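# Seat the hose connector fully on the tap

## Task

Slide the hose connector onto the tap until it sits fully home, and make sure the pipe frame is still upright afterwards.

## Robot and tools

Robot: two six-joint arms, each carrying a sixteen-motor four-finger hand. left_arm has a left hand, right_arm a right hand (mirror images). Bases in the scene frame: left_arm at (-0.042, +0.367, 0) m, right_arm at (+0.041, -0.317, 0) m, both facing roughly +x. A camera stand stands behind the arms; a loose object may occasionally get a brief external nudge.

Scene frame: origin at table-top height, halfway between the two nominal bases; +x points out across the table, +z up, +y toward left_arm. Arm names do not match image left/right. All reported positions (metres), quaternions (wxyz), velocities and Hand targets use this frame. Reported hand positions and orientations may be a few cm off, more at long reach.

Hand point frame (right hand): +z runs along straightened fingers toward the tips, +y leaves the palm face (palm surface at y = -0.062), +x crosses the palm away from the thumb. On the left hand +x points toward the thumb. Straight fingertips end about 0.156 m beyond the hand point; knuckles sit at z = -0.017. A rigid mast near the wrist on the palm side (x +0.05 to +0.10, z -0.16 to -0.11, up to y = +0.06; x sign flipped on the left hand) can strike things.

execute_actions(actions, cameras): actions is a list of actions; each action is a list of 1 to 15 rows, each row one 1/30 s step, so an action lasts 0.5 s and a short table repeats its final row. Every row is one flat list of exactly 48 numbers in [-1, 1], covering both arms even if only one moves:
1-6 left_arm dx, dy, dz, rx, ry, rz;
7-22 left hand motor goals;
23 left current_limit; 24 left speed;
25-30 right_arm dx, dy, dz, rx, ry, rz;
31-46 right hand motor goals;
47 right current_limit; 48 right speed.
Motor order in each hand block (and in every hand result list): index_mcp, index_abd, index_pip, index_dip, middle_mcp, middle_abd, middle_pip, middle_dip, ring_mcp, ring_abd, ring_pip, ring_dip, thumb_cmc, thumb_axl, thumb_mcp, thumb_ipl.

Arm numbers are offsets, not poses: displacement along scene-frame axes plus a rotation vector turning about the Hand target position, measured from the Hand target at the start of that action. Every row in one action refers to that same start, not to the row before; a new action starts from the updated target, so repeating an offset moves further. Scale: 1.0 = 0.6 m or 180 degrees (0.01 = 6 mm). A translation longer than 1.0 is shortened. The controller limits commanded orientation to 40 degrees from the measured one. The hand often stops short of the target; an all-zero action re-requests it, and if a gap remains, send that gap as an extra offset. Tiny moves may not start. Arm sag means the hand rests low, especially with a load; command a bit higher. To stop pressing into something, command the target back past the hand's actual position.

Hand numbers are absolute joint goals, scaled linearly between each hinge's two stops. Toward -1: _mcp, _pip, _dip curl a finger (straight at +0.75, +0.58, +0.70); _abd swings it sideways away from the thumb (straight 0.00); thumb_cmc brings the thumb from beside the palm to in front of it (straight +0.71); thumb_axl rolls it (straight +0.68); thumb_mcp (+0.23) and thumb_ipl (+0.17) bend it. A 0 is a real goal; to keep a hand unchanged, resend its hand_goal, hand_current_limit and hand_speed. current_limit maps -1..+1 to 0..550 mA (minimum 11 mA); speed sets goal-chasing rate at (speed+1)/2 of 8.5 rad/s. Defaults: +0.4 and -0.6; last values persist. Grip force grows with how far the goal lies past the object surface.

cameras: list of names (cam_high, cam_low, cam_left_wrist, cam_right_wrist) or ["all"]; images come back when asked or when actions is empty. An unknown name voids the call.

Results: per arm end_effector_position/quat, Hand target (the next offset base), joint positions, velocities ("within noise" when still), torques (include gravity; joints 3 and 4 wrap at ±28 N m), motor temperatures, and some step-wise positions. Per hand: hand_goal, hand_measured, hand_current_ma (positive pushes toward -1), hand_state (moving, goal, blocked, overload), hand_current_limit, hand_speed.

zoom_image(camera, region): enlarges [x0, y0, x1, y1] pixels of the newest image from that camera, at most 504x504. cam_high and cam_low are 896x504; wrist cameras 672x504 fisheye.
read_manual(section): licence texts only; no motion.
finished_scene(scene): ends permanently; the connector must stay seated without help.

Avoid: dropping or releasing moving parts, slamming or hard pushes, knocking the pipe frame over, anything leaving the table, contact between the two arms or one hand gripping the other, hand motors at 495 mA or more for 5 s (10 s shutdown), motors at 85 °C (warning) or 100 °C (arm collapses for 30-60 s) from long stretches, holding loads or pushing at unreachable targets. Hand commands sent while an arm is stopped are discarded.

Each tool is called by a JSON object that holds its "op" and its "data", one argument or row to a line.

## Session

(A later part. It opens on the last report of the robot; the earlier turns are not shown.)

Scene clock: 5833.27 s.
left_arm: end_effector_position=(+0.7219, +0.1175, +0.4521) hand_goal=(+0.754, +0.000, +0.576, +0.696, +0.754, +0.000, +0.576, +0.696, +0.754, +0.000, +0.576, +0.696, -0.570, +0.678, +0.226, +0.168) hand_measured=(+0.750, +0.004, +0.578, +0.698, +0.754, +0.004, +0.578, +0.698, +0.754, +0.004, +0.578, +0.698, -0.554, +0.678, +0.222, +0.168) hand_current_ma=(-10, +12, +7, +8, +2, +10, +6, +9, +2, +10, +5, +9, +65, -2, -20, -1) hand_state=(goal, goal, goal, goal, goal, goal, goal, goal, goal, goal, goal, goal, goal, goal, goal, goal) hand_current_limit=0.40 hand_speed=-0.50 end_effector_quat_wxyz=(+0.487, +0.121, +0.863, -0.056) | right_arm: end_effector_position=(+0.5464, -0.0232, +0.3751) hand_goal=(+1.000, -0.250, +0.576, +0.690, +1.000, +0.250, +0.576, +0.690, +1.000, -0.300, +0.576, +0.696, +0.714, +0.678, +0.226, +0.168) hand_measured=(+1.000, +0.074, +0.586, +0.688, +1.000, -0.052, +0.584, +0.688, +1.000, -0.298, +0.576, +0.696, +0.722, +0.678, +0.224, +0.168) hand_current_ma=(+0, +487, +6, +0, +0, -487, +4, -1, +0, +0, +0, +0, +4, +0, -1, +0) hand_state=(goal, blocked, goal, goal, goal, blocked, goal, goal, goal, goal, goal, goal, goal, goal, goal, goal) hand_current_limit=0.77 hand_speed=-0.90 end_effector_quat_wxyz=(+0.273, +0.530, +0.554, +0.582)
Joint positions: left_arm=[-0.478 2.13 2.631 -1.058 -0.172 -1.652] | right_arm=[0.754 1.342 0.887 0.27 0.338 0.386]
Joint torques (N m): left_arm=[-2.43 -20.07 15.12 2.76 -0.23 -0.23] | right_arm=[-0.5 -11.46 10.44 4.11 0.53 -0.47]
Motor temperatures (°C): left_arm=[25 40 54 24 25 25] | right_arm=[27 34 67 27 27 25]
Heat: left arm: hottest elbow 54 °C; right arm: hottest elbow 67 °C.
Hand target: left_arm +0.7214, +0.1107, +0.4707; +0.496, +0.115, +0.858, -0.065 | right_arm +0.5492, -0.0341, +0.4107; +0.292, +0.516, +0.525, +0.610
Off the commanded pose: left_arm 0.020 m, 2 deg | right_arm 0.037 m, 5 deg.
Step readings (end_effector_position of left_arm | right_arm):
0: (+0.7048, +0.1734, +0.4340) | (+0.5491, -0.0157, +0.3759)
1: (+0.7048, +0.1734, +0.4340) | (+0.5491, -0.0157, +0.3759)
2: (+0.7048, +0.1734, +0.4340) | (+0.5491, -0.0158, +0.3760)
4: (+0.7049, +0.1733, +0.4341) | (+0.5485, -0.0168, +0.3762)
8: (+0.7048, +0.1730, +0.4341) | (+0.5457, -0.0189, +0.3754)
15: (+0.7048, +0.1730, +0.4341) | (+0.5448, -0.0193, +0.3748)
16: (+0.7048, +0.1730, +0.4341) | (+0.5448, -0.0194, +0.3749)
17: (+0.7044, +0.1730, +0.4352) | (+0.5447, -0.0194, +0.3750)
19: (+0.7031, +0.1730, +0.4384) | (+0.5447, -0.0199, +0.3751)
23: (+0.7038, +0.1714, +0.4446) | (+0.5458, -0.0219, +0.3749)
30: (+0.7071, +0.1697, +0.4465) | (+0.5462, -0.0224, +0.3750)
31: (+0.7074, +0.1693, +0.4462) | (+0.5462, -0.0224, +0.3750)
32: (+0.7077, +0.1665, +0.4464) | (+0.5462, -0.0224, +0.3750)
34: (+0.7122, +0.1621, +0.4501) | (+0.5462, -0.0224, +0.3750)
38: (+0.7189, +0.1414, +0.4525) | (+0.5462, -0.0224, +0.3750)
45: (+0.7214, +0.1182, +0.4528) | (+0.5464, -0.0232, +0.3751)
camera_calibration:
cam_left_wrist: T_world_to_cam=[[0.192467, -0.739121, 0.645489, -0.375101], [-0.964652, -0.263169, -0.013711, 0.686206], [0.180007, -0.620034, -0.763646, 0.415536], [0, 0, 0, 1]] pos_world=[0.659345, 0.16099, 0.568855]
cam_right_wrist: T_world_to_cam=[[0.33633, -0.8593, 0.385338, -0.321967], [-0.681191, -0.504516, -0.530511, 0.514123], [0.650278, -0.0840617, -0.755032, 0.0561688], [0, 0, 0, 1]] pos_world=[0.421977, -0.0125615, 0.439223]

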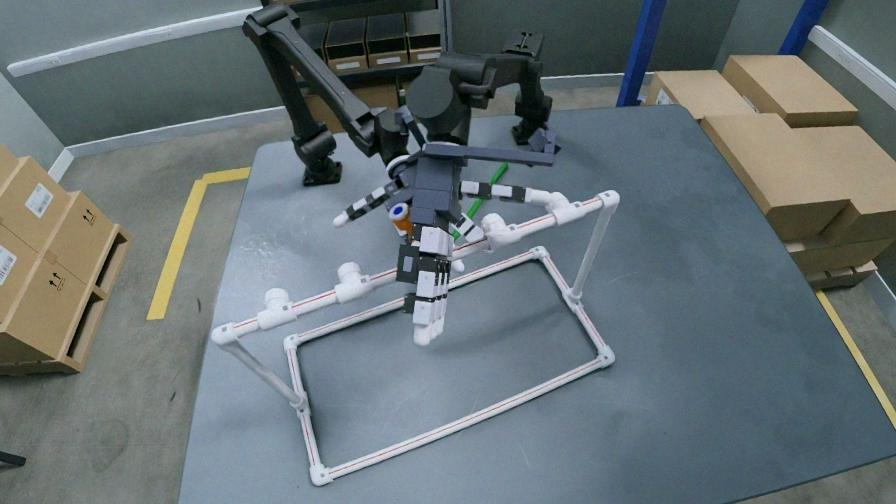

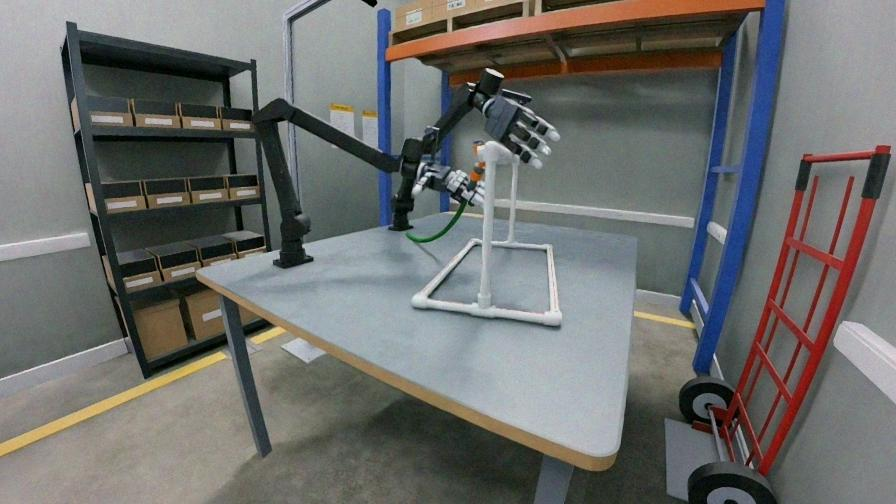

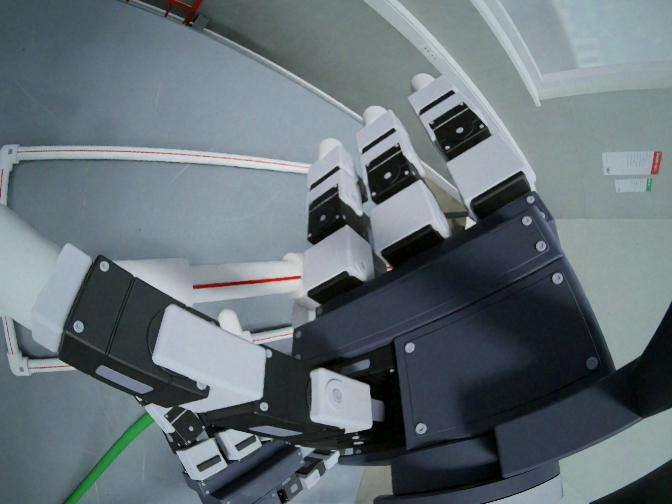

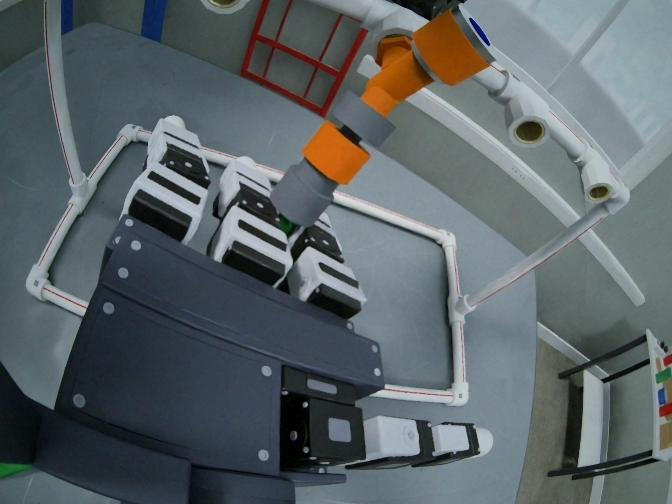

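{"op": "execute_actions", "data": {
  "actions": [
    [[-0.006,0.028,0.0,0,0,0,0.754,0.0,0.576,0.696,0.754,0.0,0.576,0.696,0.754,0,0.576,0.696,-0.571,0.678,0.226,0.168,0.4,-0.5,0,0,0,0,0,0,1.0,-0.25,0.576,0.69,1.0,0.25,0.576,0.69,1.0,-0.3,0.576,0.696,0.714,0.678,0.226,0.168,0.77,-0.9]],
    [[-0.015,0,-0.05,0,0,0,0.754,0.0,0.576,0.696,0.754,0.0,0.576,0.696,0.754,0,0.576,0.696,-0.571,0.678,0.226,0.168,0.4,-0.5,0,0,0,0,0,0,1.0,-0.25,0.576,0.69,1.0,0.25,0.576,0.69,1.0,-0.3,0.576,0.696,0.714,0.678,0.226,0.168,0.77,-0.9]]
  ],
  "cameras": ["cam_right_wrist","cam_high","cam_left_wrist"]
}}

{"op": "zoom_image", "data": {
  "camera": "cam_high",
  "region": [360, 100, 560, 350]
}}

{"op": "zoom_image", "data": {
  "camera": "cam_left_wrist",
  "region": [120, 180, 420, 405]
}}

Scene clock: 5852.83 s.
left_arm: end_effector_position=(+0.7108, +0.1269, +0.4472) hand_goal=(+0.754, +0.000, +0.576, +0.696, +0.754, +0.000, +0.576, +0.696, +0.754, +0.000, +0.576, +0.696, -0.570, +0.678, +0.226, +0.168) hand_measured=(+0.744, +0.004, +0.578, +0.698, +0.754, +0.004, +0.578, +0.698, +0.754, +0.004, +0.578, +0.698, -0.554, +0.678, +0.222, +0.168) hand_current_ma=(-41, +12, +7, +8, +2, +10, +6, +9, +2, +10, +5, +9, +65, -2, -20, -1) hand_state=(goal, goal, goal, goal, goal, goal, goal, goal, goal, goal, goal, goal, goal, goal, goal, goal) hand_current_limit=0.40 hand_speed=-0.50 end_effector_quat_wxyz=(+0.504, +0.108, +0.854, -0.068) | right_arm: end_effector_position=(+0.5464, -0.0232, +0.3751) hand_goal=(+1.000, -0.250, +0.576, +0.690, +1.000, +0.250, +0.576, +0.690, +1.000, -0.300, +0.576, +0.696, +0.714, +0.678, +0.226, +0.168) hand_measured=(+1.000, +0.074, +0.586, +0.688, +1.000, -0.052, +0.584, +0.688, +1.000, -0.298, +0.576, +0.696, +0.722, +0.678, +0.224, +0.168) hand_current_ma=(+0, +487, +6, +0, +0, -487, +4, -1, +0, +0, +0, +0, +4, +0, -1, +0) hand_state=(goal, blocked, goal, goal, goal, blocked, goal, goal, goal, goal, goal, goal, goal, goal, goal, goal) hand_current_limit=0.77 hand_speed=-0.90 end_effector_quat_wxyz=(+0.273, +0.530, +0.554, +0.582)
Joint positions: left_arm=[-0.472 1.996 2.373 -0.887 -0.166 -1.671] | right_arm=[0.754 1.342 0.887 0.27 0.338 0.386]
Joint torques (N m): left_arm=[-1.79 -20.13 9.24 2.65 -0.06 -0.01] | right_arm=[0.15 -11.22 10.43 4.12 0.46 -0.47]
Motor temperatures (°C): left_arm=[25 38 56 24 25 25] | right_arm=[27 35 64 28 26 25]
Heat: left arm: hottest elbow 56 °C; right arm: hottest elbow 64 °C.
Hand target: left_arm +0.7087, +0.1273, +0.4409; +0.496, +0.115, +0.858, -0.065 | right_arm +0.5492, -0.0341, +0.4107; +0.292, +0.516, +0.525, +0.610
Off the commanded pose: left_arm 0.007 m, 1 deg | right_arm 0.037 m, 5 deg.
Step readings (end_effector_position of left_arm | right_arm):
0: (+0.7218, +0.1175, +0.4523) | (+0.5464, -0.0232, +0.3751)
1: (+0.7218, +0.1175, +0.4523) | (+0.5464, -0.0232, +0.3751)
2: (+0.7219, +0.1173, +0.4523) | (+0.5464, -0.0232, +0.3751)
4: (+0.7219, +0.1166, +0.4520) | (+0.5464, -0.0232, +0.3751)
8: (+0.7220, +0.1154, +0.4517) | (+0.5464, -0.0232, +0.3751)
15: (+0.7223, +0.1161, +0.4516) | (+0.5464, -0.0232, +0.3751)
16: (+0.7224, +0.1161, +0.4502) | (+0.5464, -0.0232, +0.3751)
17: (+0.7219, +0.1162, +0.4477) | (+0.5464, -0.0232, +0.3751)
19: (+0.7197, +0.1182, +0.4473) | (+0.5464, -0.0232, +0.3751)
23: (+0.7137, +0.1239, +0.4471) | (+0.5464, -0.0232, +0.3751)
30: (+0.7110, +0.1268, +0.4471) | (+0.5464, -0.0232, +0.3751)
camera_calibration:
cam_left_wrist: T_world_to_cam=[[0.176691, -0.712134, 0.679445, -0.37023], [-0.960846, -0.27449, -0.0378255, 0.687439], [0.213437, -0.646158, -0.732751, 0.385338], [0, 0, 0, 1]] pos_world=[0.643694, 0.174031, 0.559911]
cam_right_wrist: T_world_to_cam=[[0.33633, -0.8593, 0.385338, -0.321967], [-0.681191, -0.504516, -0.530511, 0.514123], [0.650278, -0.0840617, -0.755032, 0.0561688], [0, 0, 0, 1]] pos_world=[0.421977, -0.0125615, 0.439223]
Images, in order (width x height): cam_high 896x504, cam_left_wrist 672x504, cam_right_wrist 672x504.

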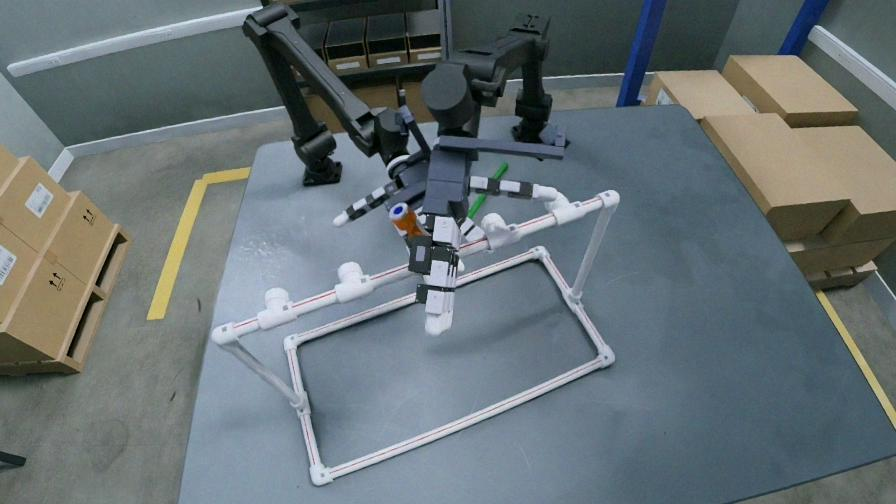

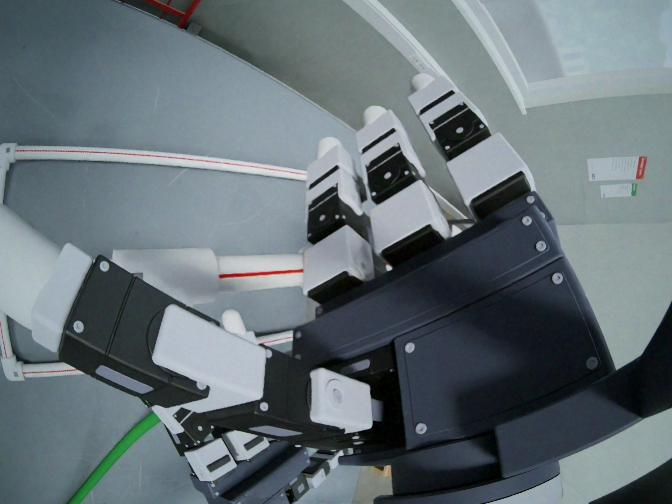

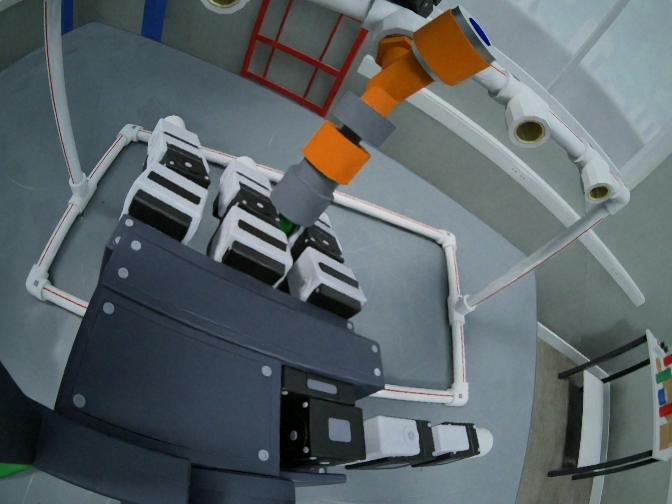

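Scaled by 2.016 from the camera's 896x504 image, which has a finer 1280x720 frame.

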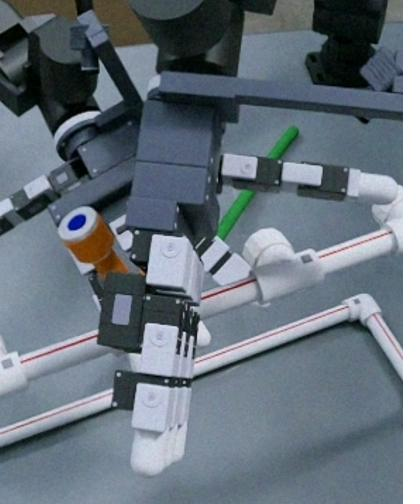

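Scaled by 1.680 from the camera's 672x504 image, which has a finer 960x720 frame.

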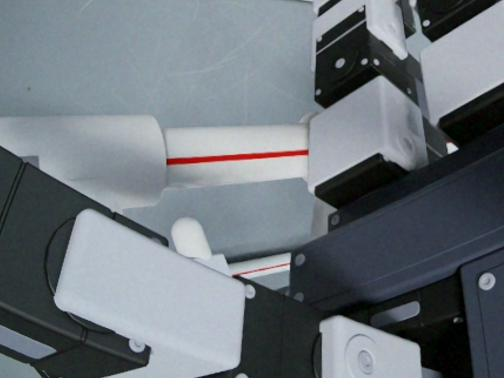

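{"op": "execute_actions", "data": {
  "actions": [
    [[-0.012,0,-0.02,0,0,0,0.754,0.0,0.576,0.696,0.754,0.0,0.576,0.696,0.754,0,0.576,0.696,-0.571,0.678,0.226,0.168,0.4,-0.5,0.012,0.0,0.045,0,0,0,1.0,-0.25,0.576,0.69,1.0,0.25,0.576,0.69,1.0,-0.3,0.576,0.696,0.714,0.678,0.226,0.168,0.77,-0.9]],
    [[0,0,0,0,0,0,0.754,0.0,0.576,0.696,0.754,0.0,0.576,0.696,0.754,0,0.576,0.696,-0.571,0.678,0.226,0.168,0.4,-0.5,0.015,-0.005,0.025,0,0,0,1.0,-0.25,0.576,0.69,1.0,0.25,0.576,0.69,1.0,-0.3,0.576,0.696,0.714,0.678,0.226,0.168,0.77,-0.9]]
  ],
  "cameras": ["cam_right_wrist","cam_high"]
}}

{"op": "zoom_image", "data": {
  "camera": "cam_right_wrist",
  "region": [260, 60, 420, 240]
}}

Scene clock: 5870.53 s.
left_arm: end_effector_position=(+0.7063, +0.1294, +0.4457) hand_goal=(+0.754, +0.000, +0.576, +0.696, +0.754, +0.000, +0.576, +0.696, +0.754, +0.000, +0.576, +0.696, -0.570, +0.678, +0.226, +0.168) hand_measured=(+0.738, +0.004, +0.578, +0.698, +0.754, +0.004, +0.578, +0.698, +0.754, +0.004, +0.578, +0.698, -0.554, +0.678, +0.222, +0.168) hand_current_ma=(-61, +12, +7, +8, +2, +10, +6, +9, +2, +10, +5, +9, +65, -2, -20, -1) hand_state=(goal, goal, goal, goal, goal, goal, goal, goal, goal, goal, goal, goal, goal, goal, goal, goal) hand_current_limit=0.40 hand_speed=-0.50 end_effector_quat_wxyz=(+0.516, +0.105, +0.847, -0.071) | right_arm: end_effector_position=(+0.5488, -0.0224, +0.3749) hand_goal=(+1.000, -0.250, +0.576, +0.690, +1.000, +0.250, +0.576, +0.690, +1.000, -0.300, +0.576, +0.696, +0.714, +0.678, +0.226, +0.168) hand_measured=(+1.000, +0.074, +0.582, +0.688, +1.000, -0.052, +0.576, +0.688, +1.000, -0.298, +0.576, +0.696, +0.722, +0.678, +0.224, +0.168) hand_current_ma=(+0, +487, +3, +0, +0, -487, +0, -1, +0, +0, +0, +0, +4, +0, -1, +0) hand_state=(goal, blocked, goal, goal, goal, blocked, goal, goal, goal, goal, goal, goal, goal, goal, goal, goal) hand_current_limit=0.77 hand_speed=-0.90 end_effector_quat_wxyz=(+0.266, +0.529, +0.570, +0.570)
Joint positions: left_arm=[-0.472 1.95 2.28 -0.813 -0.168 -1.672] | right_arm=[0.744 1.33 0.9 0.208 0.31 0.381]
Joint torques (N m): left_arm=[-2.2 -19.49 8.84 1.94 -0.11 -0.02] | right_arm=[-2.02 -12.57 16.39 2.15 0.57 -0.45]
Motor temperatures (°C): left_arm=[25 39 56 24 25 25] | right_arm=[27 35 62 28 26 25]
Heat: left arm: hottest elbow 56 °C; right arm: hottest elbow 62 °C.
Hand target: left_arm +0.7015, +0.1274, +0.4289; +0.496, +0.115, +0.858, -0.065 | right_arm +0.5653, -0.0371, +0.4527; +0.292, +0.516, +0.525, +0.610
Off the commanded pose: left_arm 0.018 m, 3 deg | right_arm 0.081 m, 8 deg.
Step readings (end_effector_position of left_arm | right_arm):
0: (+0.7108, +0.1269, +0.4470) | (+0.5464, -0.0232, +0.3751)
1: (+0.7109, +0.1269, +0.4467) | (+0.5464, -0.0232, +0.3751)
2: (+0.7107, +0.1269, +0.4458) | (+0.5464, -0.0231, +0.3751)
4: (+0.7096, +0.1275, +0.4459) | (+0.5466, -0.0230, +0.3744)
8: (+0.7073, +0.1289, +0.4459) | (+0.5466, -0.0230, +0.3738)
15: (+0.7064, +0.1293, +0.4456) | (+0.5462, -0.0230, +0.3738)
16: (+0.7064, +0.1293, +0.4458) | (+0.5463, -0.0231, +0.3737)
17: (+0.7065, +0.1293, +0.4456) | (+0.5464, -0.0230, +0.3736)
19: (+0.7064, +0.1293, +0.4456) | (+0.5473, -0.0231, +0.3743)
23: (+0.7064, +0.1293, +0.4455) | (+0.5485, -0.0229, +0.3749)
30: (+0.7063, +0.1294, +0.4457) | (+0.5488, -0.0225, +0.3748)
camera_calibration:
cam_right_wrist: T_world_to_cam=[[0.364403, -0.843224, 0.3952, -0.340795], [-0.686318, -0.530018, -0.498044, 0.506039], [0.629426, -0.089744, -0.771861, 0.0721946], [0, 0, 0, 1]] pos_world=[0.42605, -0.012678, 0.442437]
Images, in order (width x height): cam_high 896x504, cam_right_wrist 672x504.

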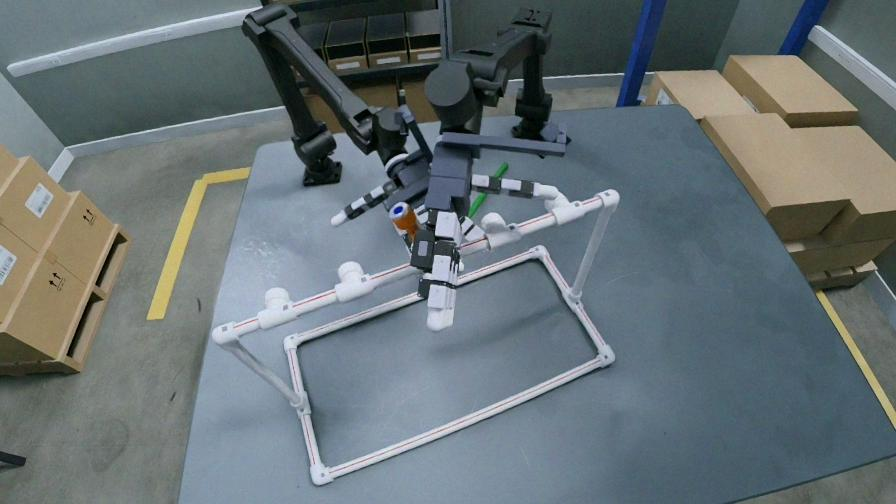

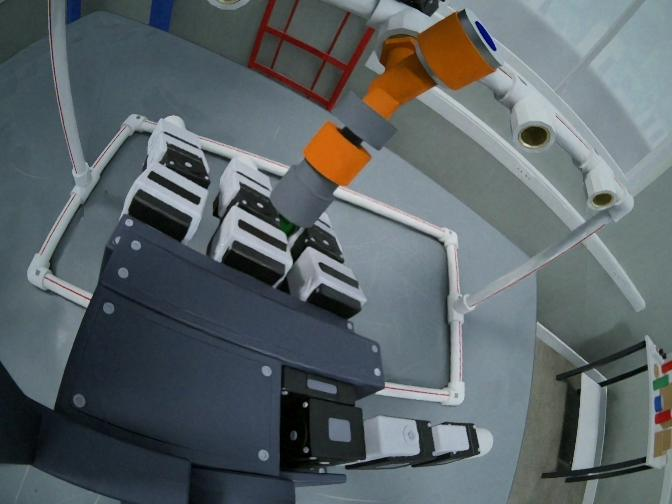

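Scaled by 2.800 from the camera's 672x504 image, which has a finer 960x720 frame.

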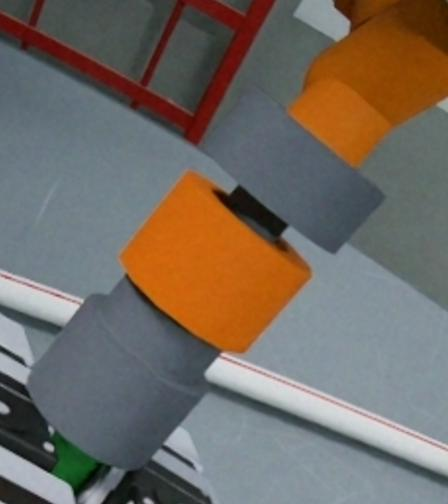

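{"op": "execute_actions", "data": {
  "actions": [
    [[-0.025,0.006,-0.043,0,0,0,0.754,0.0,0.576,0.696,0.754,0.0,0.576,0.696,0.754,0,0.576,0.696,-0.571,0.678,0.226,0.168,0.4,-0.5,0.028,-0.0115,0.04,0,0,0,1.0,-0.25,0.576,0.69,1.0,0.25,0.576,0.69,1.0,-0.3,0.576,0.696,0.714,0.678,0.226,0.168,0.77,-0.9]]
  ],
  "cameras": ["cam_right_wrist","cam_high"]
}}

{"op": "zoom_image", "data": {
  "camera": "cam_right_wrist",
  "region": [260, 60, 420, 240]
}}

Scene clock: 5896.63 s.
left_arm: end_effector_position=(+0.6912, +0.1392, +0.4443) hand_goal=(+0.754, +0.000, +0.576, +0.696, +0.754, +0.000, +0.576, +0.696, +0.754, +0.000, +0.576, +0.696, -0.570, +0.678, +0.226, +0.168) hand_measured=(+0.728, +0.004, +0.578, +0.698, +0.754, +0.004, +0.578, +0.698, +0.754, +0.004, +0.578, +0.698, -0.554, +0.678, +0.222, +0.168) hand_current_ma=(-111, +12, +7, +8, +2, +10, +6, +9, +2, +10, +5, +9, +65, -2, -20, -1) hand_state=(blocked, goal, goal, goal, goal, goal, goal, goal, goal, goal, goal, goal, goal, goal, goal, goal) hand_current_limit=0.40 hand_speed=-0.50 end_effector_quat_wxyz=(+0.535, +0.094, +0.836, -0.076) | right_arm: end_effector_position=(+0.5547, -0.0216, +0.3768) hand_goal=(+1.000, -0.250, +0.576, +0.690, +1.000, +0.250, +0.576, +0.690, +1.000, -0.300, +0.576, +0.696, +0.714, +0.678, +0.226, +0.168) hand_measured=(+1.000, +0.072, +0.576, +0.688, +1.000, -0.052, +0.566, +0.688, +1.000, -0.298, +0.576, +0.696, +0.722, +0.678, +0.224, +0.168) hand_current_ma=(+0, +487, +0, +0, +0, -487, -6, -1, +0, +0, +0, +0, +4, +0, -1, +0) hand_state=(goal, blocked, goal, goal, goal, blocked, goal, goal, goal, goal, goal, goal, goal, goal, goal, goal) hand_current_limit=0.77 hand_speed=-0.90 end_effector_quat_wxyz=(+0.254, +0.531, +0.585, +0.558)
Joint positions: left_arm=[-0.47 1.858 2.112 -0.69 -0.177 -1.681] | right_arm=[0.729 1.322 0.927 0.133 0.272 0.381]
Joint torques (N m): left_arm=[-2.84 -17.49 7.72 1.42 0.08 0.05] | right_arm=[-3.25 -12.75 18.59 2.8 0.8 -0.51]
Motor temperatures (°C): left_arm=[25 38 54 24 25 25] | right_arm=[27 37 72 27 26 25]
Heat: left arm: hottest elbow 54 °C; right arm: hottest elbow 72 °C.
Hand target: left_arm +0.6865, +0.1309, +0.4029; +0.496, +0.115, +0.858, -0.065 | right_arm +0.5822, -0.0439, +0.4765; +0.292, +0.516, +0.525, +0.610
Off the commanded pose: left_arm 0.042 m, 6 deg | right_arm 0.106 m, 10 deg.
Step readings (end_effector_position of left_arm | right_arm):
0: (+0.7063, +0.1294, +0.4457) | (+0.5488, -0.0224, +0.3748)
1: (+0.7064, +0.1293, +0.4450) | (+0.5490, -0.0224, +0.3749)
2: (+0.7058, +0.1297, +0.4433) | (+0.5497, -0.0224, +0.3756)
4: (+0.7029, +0.1315, +0.4426) | (+0.5519, -0.0223, +0.3759)
8: (+0.6942, +0.1374, +0.4445) | (+0.5536, -0.0218, +0.3766)
15: (+0.6912, +0.1392, +0.4446) | (+0.5546, -0.0218, +0.3768)
camera_calibration:
cam_right_wrist: T_world_to_cam=[[0.396579, -0.827799, 0.396829, -0.361106], [-0.692163, -0.553592, -0.463083, 0.501103], [0.603021, -0.0910215, -0.792515, 0.0923855], [0, 0, 0, 1]] pos_world=[0.434342, -0.0131079, 0.448567]
Images, in order (width x height): cam_high 896x504, cam_right_wrist 672x504.

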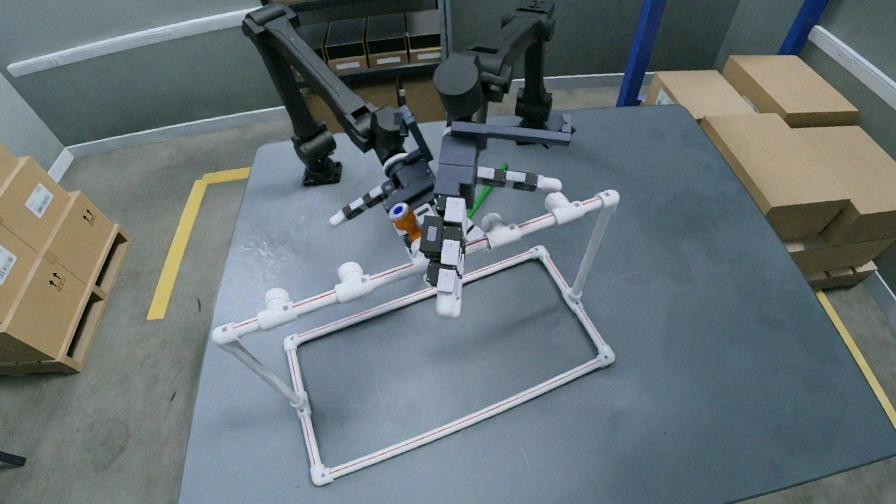

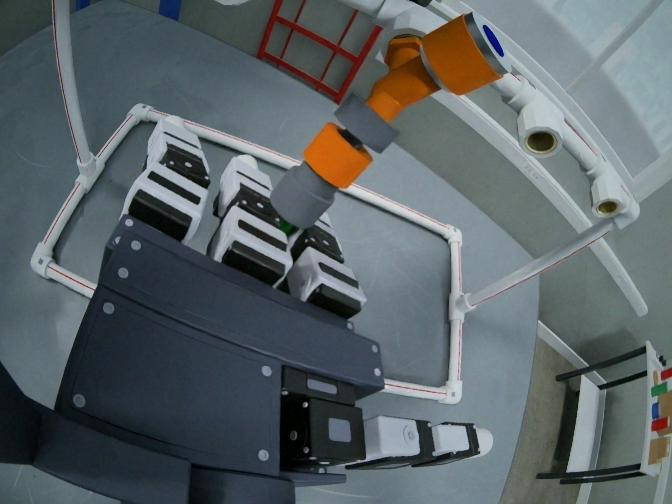

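Scaled by 2.800 from the camera's 672x504 image, which has a finer 960x720 frame.

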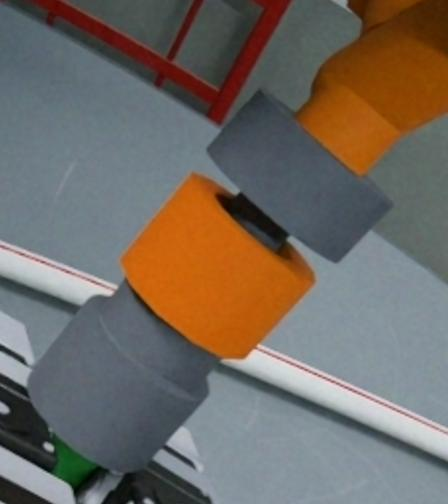

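{"op": "execute_actions", "data": {
  "actions": [
    [[-0.005,0.0,-0.04,0,0,0,0.754,0.0,0.576,0.696,0.754,0.0,0.576,0.696,0.754,0,0.576,0.696,-0.571,0.678,0.226,0.168,0.4,-0.5,0.05,0.015,0.03,0,0,0,1.0,-0.25,0.576,0.69,1.0,0.25,0.576,0.69,1.0,-0.3,0.576,0.696,0.714,0.678,0.226,0.168,0.77,-0.9]],
    [[-0.005,0.0,-0.04,0,0,0,0.754,0.0,0.576,0.696,0.754,0.0,0.576,0.696,0.754,0,0.576,0.696,-0.571,0.678,0.226,0.168,0.4,-0.5,0.04,0.0,0.04,0,0,0,1.0,-0.25,0.576,0.69,1.0,0.25,0.576,0.69,1.0,-0.3,0.576,0.696,0.714,0.678,0.226,0.168,0.77,-0.9]]
  ],
  "cameras": ["cam_right_wrist","cam_high"]
}}

{"op": "zoom_image", "data": {
  "camera": "cam_right_wrist",
  "region": [260, 60, 420, 240]
}}

Scene clock: 5919.63 s.
left_arm: end_effector_position=(+0.6900, +0.1530, +0.4407) hand_goal=(+0.754, +0.000, +0.576, +0.696, +0.754, +0.000, +0.576, +0.696, +0.754, +0.000, +0.576, +0.696, -0.570, +0.678, +0.226, +0.168) hand_measured=(+0.718, -0.084, +0.546, +0.698, +0.754, +0.004, +0.578, +0.698, +0.754, +0.004, +0.578, +0.698, -0.554, +0.678, +0.222, +0.168) hand_current_ma=(-153, -316, -122, +8, +2, +10, +6, +9, +2, +10, +5, +9, +65, -2, -20, -1) hand_state=(blocked, blocked, blocked, goal, goal, goal, goal, goal, goal, goal, goal, goal, goal, goal, goal, goal) hand_current_limit=0.40 hand_speed=-0.50 end_effector_quat_wxyz=(+0.571, +0.080, +0.813, -0.079) | right_arm: end_effector_position=(+0.5951, -0.0196, +0.3878) hand_goal=(+1.000, -0.250, +0.576, +0.690, +1.000, +0.250, +0.576, +0.690, +1.000, -0.300, +0.576, +0.696, +0.714, +0.678, +0.226, +0.168) hand_measured=(+1.000, +0.070, +0.570, +0.688, +1.000, -0.052, +0.560, +0.688, +1.000, -0.298, +0.576, +0.696, +0.722, +0.678, +0.224, +0.168) hand_current_ma=(+0, +487, -3, +0, +0, -487, -15, -1, +0, +0, +0, +0, +4, +0, -1, +0) hand_state=(goal, blocked, goal, goal, goal, blocked, goal, goal, goal, goal, goal, goal, goal, goal, goal, goal) hand_current_limit=0.77 hand_speed=-0.90 end_effector_quat_wxyz=(+0.248, +0.544, +0.598, +0.535)
Joint positions: left_arm=[-0.457 1.796 1.966 -0.519 -0.186 -1.678] | right_arm=[0.678 1.385 1.06 0.006 0.227 0.378]
Joint torques (N m): left_arm=[-4.19 -14.92 5.19 -0.1 0.36 0.02] | right_arm=[-3.25 -12.81 22.23 3.84 0.73 -0.5]
Motor temperatures (°C): left_arm=[25 37 52 24 25 25] | right_arm=[27 36 78 27 27 25]
Heat: left arm: hottest elbow 52 °C; right arm: hottest elbow 78 °C.
Hand target: left_arm +0.6805, +0.1309, +0.3551; +0.496, +0.115, +0.858, -0.065 | right_arm +0.6361, -0.0351, +0.5186; +0.292, +0.516, +0.525, +0.610
Off the commanded pose: left_arm 0.089 m, 11 deg | right_arm 0.138 m, 13 deg.
led back after a hold (left arm): the arm was led back toward your command in small steps, so it may still be short of it.
Step readings (end_effector_position of left_arm | right_arm):
0: (+0.6912, +0.1392, +0.4443) | (+0.5547, -0.0216, +0.3768)
1: (+0.6912, +0.1392, +0.4443) | (+0.5549, -0.0217, +0.3770)
2: (+0.6912, +0.1393, +0.4430) | (+0.5556, -0.0215, +0.3780)
4: (+0.6909, +0.1400, +0.4425) | (+0.5580, -0.0211, +0.3798)
8: (+0.6902, +0.1424, +0.4422) | (+0.5651, -0.0212, +0.3848)
15: (+0.6876, +0.1478, +0.4448) | (+0.5753, -0.0210, +0.3853)
16: (+0.6868, +0.1482, +0.4453) | (+0.5771, -0.0216, +0.3857) HELD (not all sent) left_arm
17: (+0.6867, +0.1483, +0.4466) | (+0.5795, -0.0218, +0.3859)
19: (+0.6879, +0.1491, +0.4474) | (+0.5840, -0.0217, +0.3868)
23: (+0.6909, +0.1511, +0.4420) | (+0.5924, -0.0212, +0.3876)
30: (+0.6899, +0.1529, +0.4407) | (+0.5948, -0.0198, +0.3878)
HELD (not all sent) left_arm: step 16.
pose unreachable (left arm): on one or more control steps of this call, first in action 1 (counted from 0), this arm could not follow its commanded pose, so it was not sent that pose on those steps. It may still have moved: this result reports where it is.
cause: moving toward the commanded pose would bring a part of the arm too close to another arm (a part of this arm just beyond joint 5 (wrist yaw) and a part of the right arm just beyond its joint 6 (wrist roll), along the way the arms are being sent, or toward where that arm still pushes).
camera_calibration:
cam_right_wrist: T_world_to_cam=[[0.411815, -0.819333, 0.398875, -0.389511], [-0.718672, -0.561138, -0.410652, 0.530526], [0.560285, -0.117547, -0.819917, 0.112477], [0, 0, 0, 1]] pos_world=[0.478661, -0.00822024, 0.46545]
Images, in order (width x height): cam_high 896x504, cam_right_wrist 672x504.

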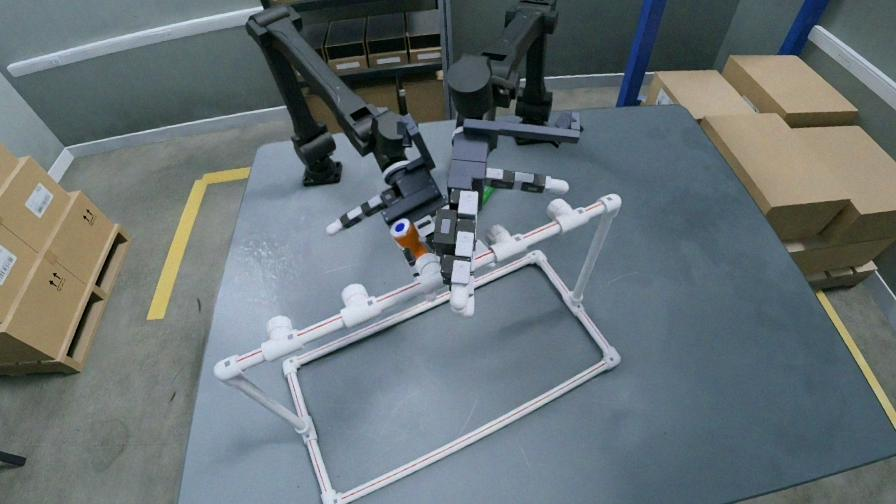

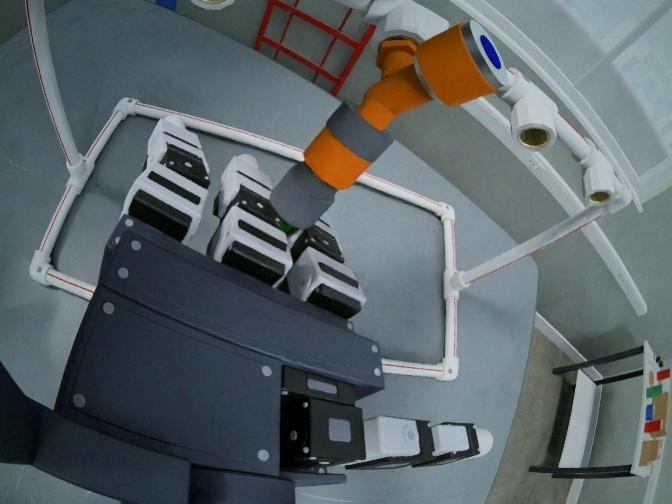

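Scaled by 2.800 from the camera's 672x504 image, which has a finer 960x720 frame.

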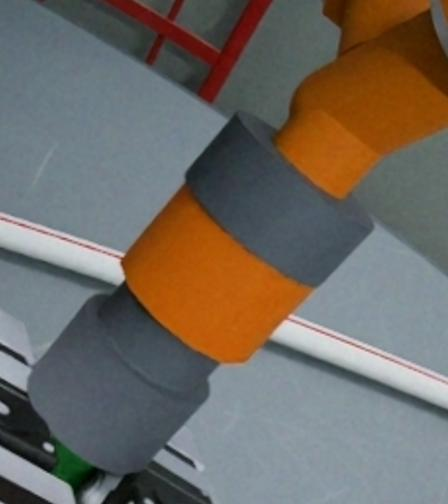

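{"op": "execute_actions", "data": {
  "actions": [
    [[0.008,0.0185,0.06,0,0,0,0.754,0.0,0.576,0.696,0.754,0.0,0.576,0.696,0.754,0,0.576,0.696,-0.571,0.678,0.226,0.168,0.4,-0.5,-0.025,0.0105,-0.075,-0.0115,0.0215,0.006,1.0,-0.25,0.576,0.69,1.0,0.25,0.576,0.69,1.0,-0.3,0.576,0.696,0.714,0.678,0.226,0.168,0.77,-0.9]],
    [[0.008,0.0185,0.05,0,0,0,0.754,0.0,0.576,0.696,0.754,0.0,0.576,0.696,0.754,0,0.576,0.696,-0.571,0.678,0.226,0.168,0.4,-0.5,-0.025,0.0105,-0.07,-0.0115,0.0215,0.006,1.0,-0.25,0.576,0.69,1.0,0.25,0.576,0.69,1.0,-0.3,0.576,0.696,0.714,0.678,0.226,0.168,0.77,-0.9]]
  ],
  "cameras": ["all"]
}}

{"op": "zoom_image", "data": {
  "camera": "cam_right_wrist",
  "region": [260, 60, 420, 240]
}}

{"op": "zoom_image", "data": {
  "camera": "cam_high",
  "region": [200, 180, 640, 504]
}}

Scene clock: 5947.27 s.
left_arm: end_effector_position=(+0.6833, +0.1639, +0.4549) hand_goal=(+0.754, +0.000, +0.576, +0.696, +0.754, +0.000, +0.576, +0.696, +0.754, +0.000, +0.576, +0.696, -0.570, +0.678, +0.226, +0.168) hand_measured=(+0.712, -0.094, +0.550, +0.698, +0.754, +0.004, +0.578, +0.698, +0.754, +0.004, +0.578, +0.698, -0.554, +0.678, +0.222, +0.168) hand_current_ma=(-180, -363, -105, +8, +1, +10, +6, +9, +2, +10, +5, +9, +64, -2, -19, -1) hand_state=(blocked, blocked, blocked, goal, goal, goal, goal, goal, goal, goal, goal, goal, goal, goal, goal, goal) hand_current_limit=0.40 hand_speed=-0.50 end_effector_quat_wxyz=(+0.530, +0.099, +0.839, -0.069) | right_arm: end_effector_position=(+0.5953, -0.0187, +0.3843) hand_goal=(+1.000, -0.250, +0.576, +0.690, +1.000, +0.250, +0.576, +0.690, +1.000, -0.300, +0.576, +0.696, +0.714, +0.678, +0.226, +0.168) hand_measured=(+1.000, +0.070, +0.570, +0.688, +1.000, -0.052, +0.558, +0.688, +1.000, -0.298, +0.576, +0.696, +0.722, +0.678, +0.224, +0.168) hand_current_ma=(+0, +487, -3, +0, +0, -487, -15, -1, +0, +0, +0, +0, +4, +0, -1, +0) hand_state=(goal, blocked, goal, goal, goal, blocked, goal, goal, goal, goal, goal, goal, goal, goal, goal, goal) hand_current_limit=0.77 hand_speed=-0.90 end_effector_quat_wxyz=(+0.246, +0.545, +0.601, +0.530)
Joint positions: left_arm=[-0.441 1.816 2.085 -0.717 -0.154 -1.657] | right_arm=[0.679 1.387 1.06 -0.003 0.225 0.378]
Joint torques (N m): left_arm=[-2.37 -14.27 12.11 1.01 0.29 -0.01] | right_arm=[-0.09 -11.34 14.27 2.55 0.57 -0.32]
Motor temperatures (°C): left_arm=[25 36 50 24 25 25] | right_arm=[27 37 84 28 27 25]
Heat: left arm: hottest elbow 50 °C; right arm: hottest elbow 84 °C.
Hand target: left_arm +0.6901, +0.1531, +0.4211; +0.496, +0.115, +0.858, -0.065 | right_arm +0.6062, -0.0225, +0.4315; +0.263, +0.535, +0.575, +0.560
Off the commanded pose: left_arm 0.036 m, 5 deg | right_arm 0.048 m, 5 deg.
Step readings (end_effector_position of left_arm | right_arm):
0: (+0.6900, +0.1530, +0.4406) | (+0.5952, -0.0195, +0.3875)
1: (+0.6900, +0.1530, +0.4406) | (+0.5952, -0.0195, +0.3875)
2: (+0.6901, +0.1533, +0.4413) | (+0.5953, -0.0194, +0.3870)
4: (+0.6897, +0.1540, +0.4437) | (+0.5953, -0.0193, +0.3864)
8: (+0.6878, +0.1585, +0.4455) | (+0.5952, -0.0191, +0.3862)
15: (+0.6857, +0.1620, +0.4467) | (+0.5955, -0.0189, +0.3854)
16: (+0.6856, +0.1620, +0.4470) | (+0.5955, -0.0189, +0.3854)
17: (+0.6852, +0.1622, +0.4490) | (+0.5955, -0.0189, +0.3853)
19: (+0.6844, +0.1629, +0.4509) | (+0.5954, -0.0189, +0.3848)
23: (+0.6830, +0.1642, +0.4538) | (+0.5953, -0.0187, +0.3844)
30: (+0.6833, +0.1640, +0.4546) | (+0.5953, -0.0187, +0.3843)
camera_calibration:
cam_left_wrist: T_world_to_cam=[[0.146366, -0.695905, 0.70306, -0.336896], [-0.953265, -0.28912, -0.0877232, 0.691391], [0.264316, -0.657363, -0.705699, 0.375592], [0, 0, 0, 1]] pos_world=[0.609115, 0.212347, 0.562564]
cam_right_wrist: T_world_to_cam=[[0.417641, -0.815888, 0.399878, -0.391316], [-0.721026, -0.5654, -0.400555, 0.527165], [0.552899, -0.121035, -0.824411, 0.115652], [0, 0, 0, 1]] pos_world=[0.479586, -0.00721351, 0.462982]

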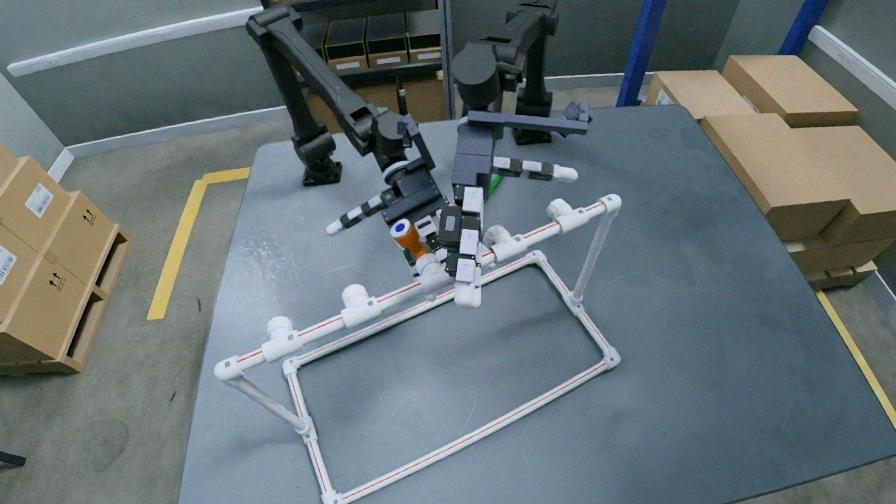

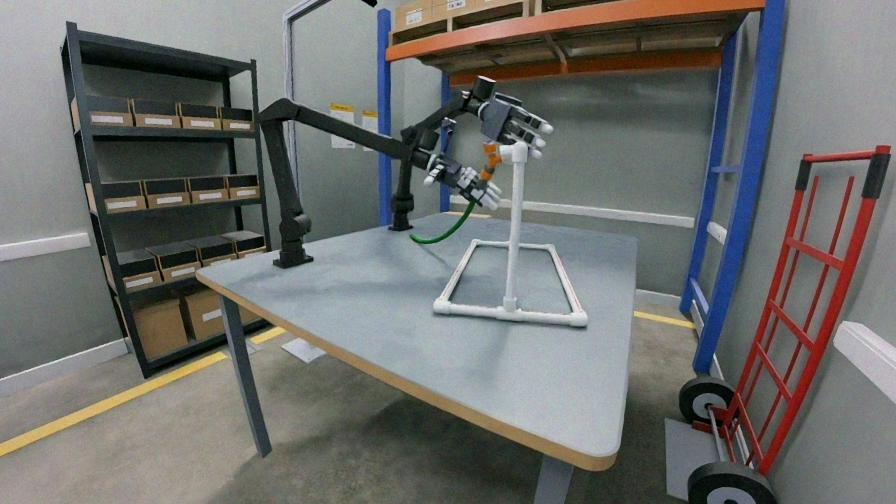

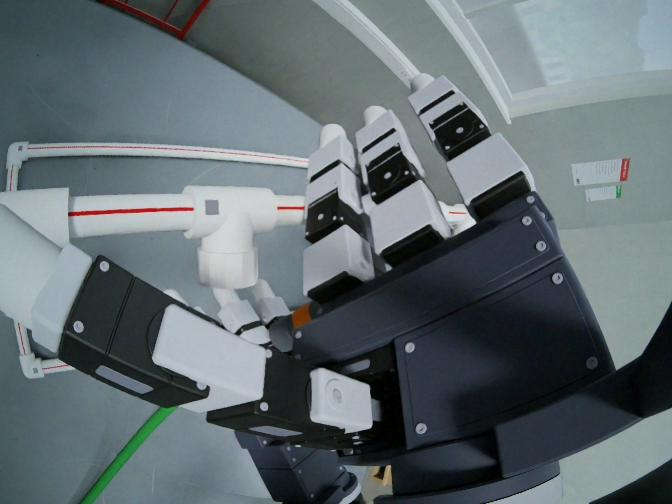

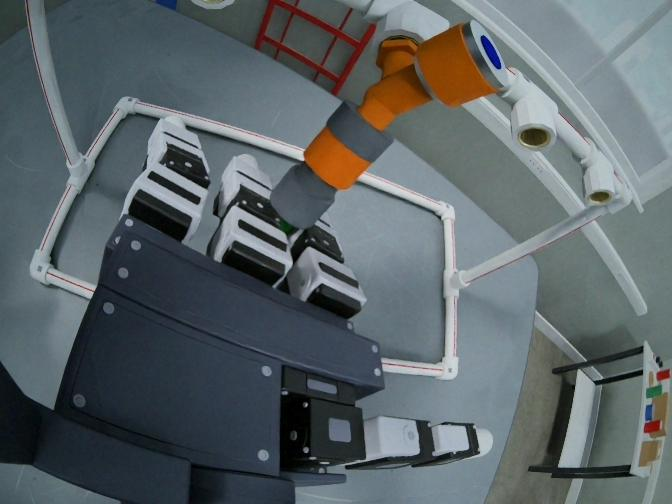

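Scaled by 2.800 from the camera's 672x504 image, which has a finer 960x720 frame.

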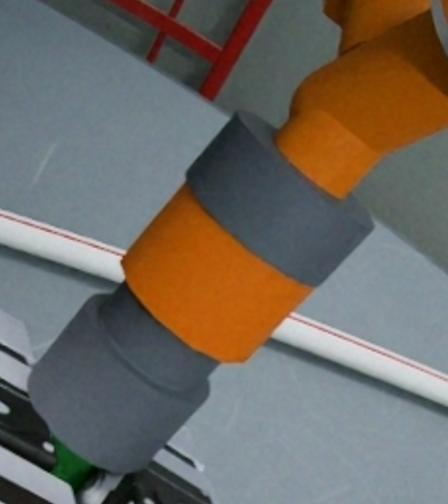

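Scaled by 1.145 from the camera's 896x504 image, which has a finer 1280x720 frame.

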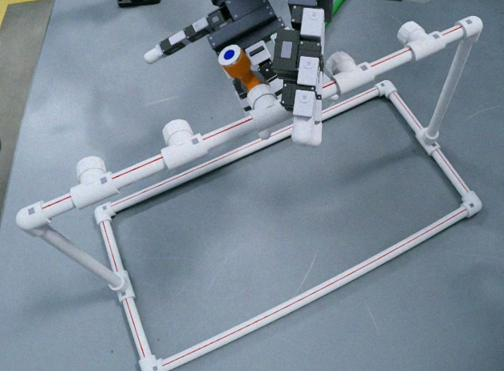

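{"op": "execute_actions", "data": {
  "actions": [
    [[0.008,0.01,0.05,0,0,0,0.754,0.0,0.576,0.696,0.754,0.0,0.576,0.696,0.754,0,0.576,0.696,-0.571,0.678,0.226,0.168,0.4,-0.5,-0.01,0.003,-0.05,0,0,0,1.0,-0.1,0.576,0.69,1.0,0.1,0.576,0.69,1.0,-0.3,0.576,0.696,0.714,0.678,0.226,0.168,0.77,-0.95]],
    [[0.01,0.01,0.05,0,0,0,0.754,0.0,0.576,0.696,0.754,0.0,0.576,0.696,0.754,0,0.576,0.696,-0.571,0.678,0.226,0.168,0.4,-0.5,0,0,0,0,0,0,1.0,0.1,0.576,0.69,1.0,-0.1,0.576,0.69,1.0,-0.3,0.576,0.696,0.714,0.678,0.226,0.168,0.6,-0.95]]
  ],
  "cameras": ["cam_high","cam_right_wrist","cam_low"]
}}

{"op": "zoom_image", "data": {
  "camera": "cam_right_wrist",
  "region": [260, 60, 420, 240]
}}

Scene clock: 5962.87 s.
left_arm: end_effector_position=(+0.6966, +0.1660, +0.4679) hand_goal=(+0.754, +0.000, +0.576, +0.696, +0.754, +0.000, +0.576, +0.696, +0.754, +0.000, +0.576, +0.696, -0.570, +0.678, +0.226, +0.168) hand_measured=(+0.728, -0.024, +0.562, +0.698, +0.754, +0.004, +0.578, +0.698, +0.754, +0.004, +0.578, +0.698, -0.554, +0.678, +0.222, +0.168) hand_current_ma=(-113, -83, -50, +8, +1, +10, +6, +9, +2, +10, +5, +9, +64, -2, -19, -1) hand_state=(blocked, blocked, goal, goal, goal, goal, goal, goal, goal, goal, goal, goal, goal, goal, goal, goal) hand_current_limit=0.40 hand_speed=-0.50 end_effector_quat_wxyz=(+0.490, +0.111, +0.863, -0.062) | right_arm: end_effector_position=(+0.5959, -0.0181, +0.3833) hand_goal=(+1.000, +0.100, +0.576, +0.690, +1.000, -0.100, +0.576, +0.690, +1.000, -0.300, +0.576, +0.696, +0.714, +0.678, +0.226, +0.168) hand_measured=(+1.000, +0.100, +0.580, +0.688, +1.000, -0.094, +0.572, +0.688, +1.000, -0.298, +0.576, +0.696, +0.722, +0.678, +0.224, +0.168) hand_current_ma=(+0, +0, +1, +0, +0, +3, -1, -1, +0, +0, +0, +0, +4, +0, -1, +0) hand_state=(goal, goal, goal, goal, goal, goal, goal, goal, goal, goal, goal, goal, goal, goal, goal, goal) hand_current_limit=0.60 hand_speed=-0.95 end_effector_quat_wxyz=(+0.253, +0.542, +0.592, +0.540)
Joint positions: left_arm=[-0.426 1.942 2.362 -0.964 -0.126 -1.645] | right_arm=[0.683 1.398 1.049 0.047 0.24 0.378]
Joint torques (N m): left_arm=[-1.49 -17.55 15.2 2.28 0.05 0] | right_arm=[0.26 -11.16 10.55 3.78 0.36 -0.26]
Motor temperatures (°C): left_arm=[25 36 53 24 25 25] | right_arm=[27 36 81 28 27 25]
Heat: left arm: hottest elbow 53 °C; right arm: hottest elbow 81 °C.
Hand target: left_arm +0.7010, +0.1653, +0.4810; +0.496, +0.115, +0.858, -0.065 | right_arm +0.6002, -0.0206, +0.4018; +0.263, +0.535, +0.575, +0.560
Off the commanded pose: left_arm 0.014 m, 1 deg | right_arm 0.019 m, 3 deg.
Step readings (end_effector_position of left_arm | right_arm):
0: (+0.6832, +0.1640, +0.4548) | (+0.5953, -0.0187, +0.3843)
1: (+0.6833, +0.1639, +0.4548) | (+0.5953, -0.0187, +0.3843)
2: (+0.6836, +0.1641, +0.4563) | (+0.5953, -0.0186, +0.3841)
4: (+0.6848, +0.1642, +0.4579) | (+0.5952, -0.0182, +0.3843)
8: (+0.6882, +0.1649, +0.4595) | (+0.5956, -0.0182, +0.3834)
15: (+0.6892, +0.1650, +0.4603) | (+0.5954, -0.0185, +0.3833)
16: (+0.6892, +0.1650, +0.4606) | (+0.5953, -0.0186, +0.3832)
17: (+0.6894, +0.1650, +0.4618) | (+0.5952, -0.0184, +0.3833)
19: (+0.6910, +0.1650, +0.4641) | (+0.5953, -0.0184, +0.3832)
23: (+0.6947, +0.1659, +0.4664) | (+0.5958, -0.0181, +0.3830)
30: (+0.6961, +0.1659, +0.4678) | (+0.5959, -0.0181, +0.3832)
camera_calibration:
cam_right_wrist: T_world_to_cam=[[0.399606, -0.824909, 0.3998, -0.380017], [-0.716266, -0.553159, -0.425415, 0.534407], [0.572082, -0.116365, -0.8119, 0.098438], [0, 0, 0, 1]] pos_world=[0.47832, -0.00641294, 0.459197]
Images, in order (width x height): cam_high 896x504, cam_low 896x504, cam_right_wrist 672x504.

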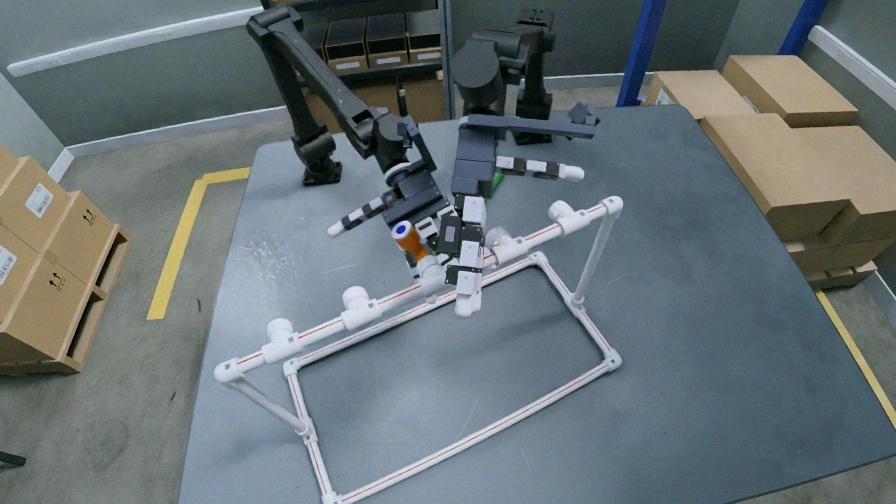

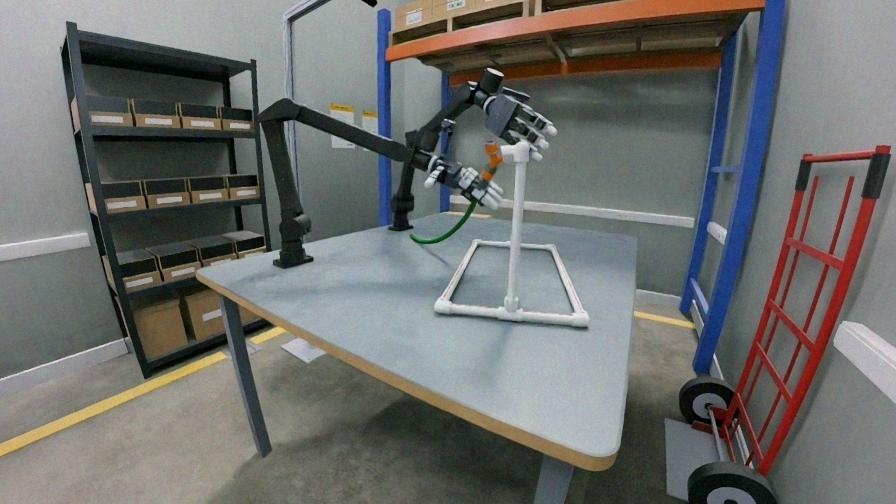

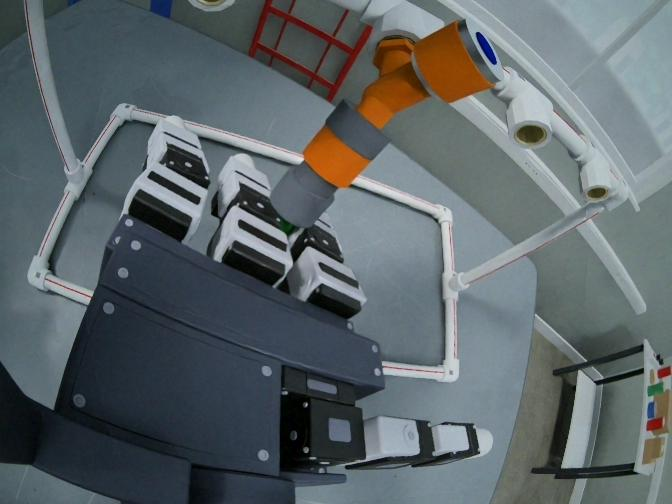

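Scaled by 2.800 from the camera's 672x504 image, which has a finer 960x720 frame.

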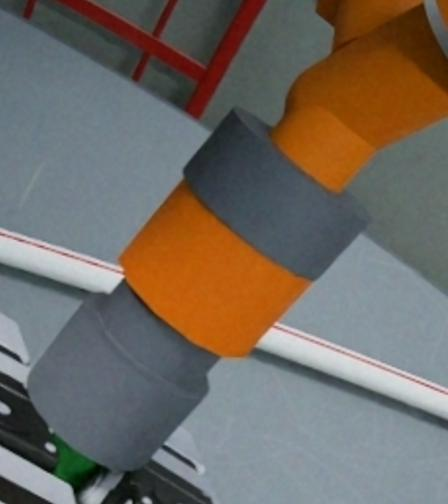

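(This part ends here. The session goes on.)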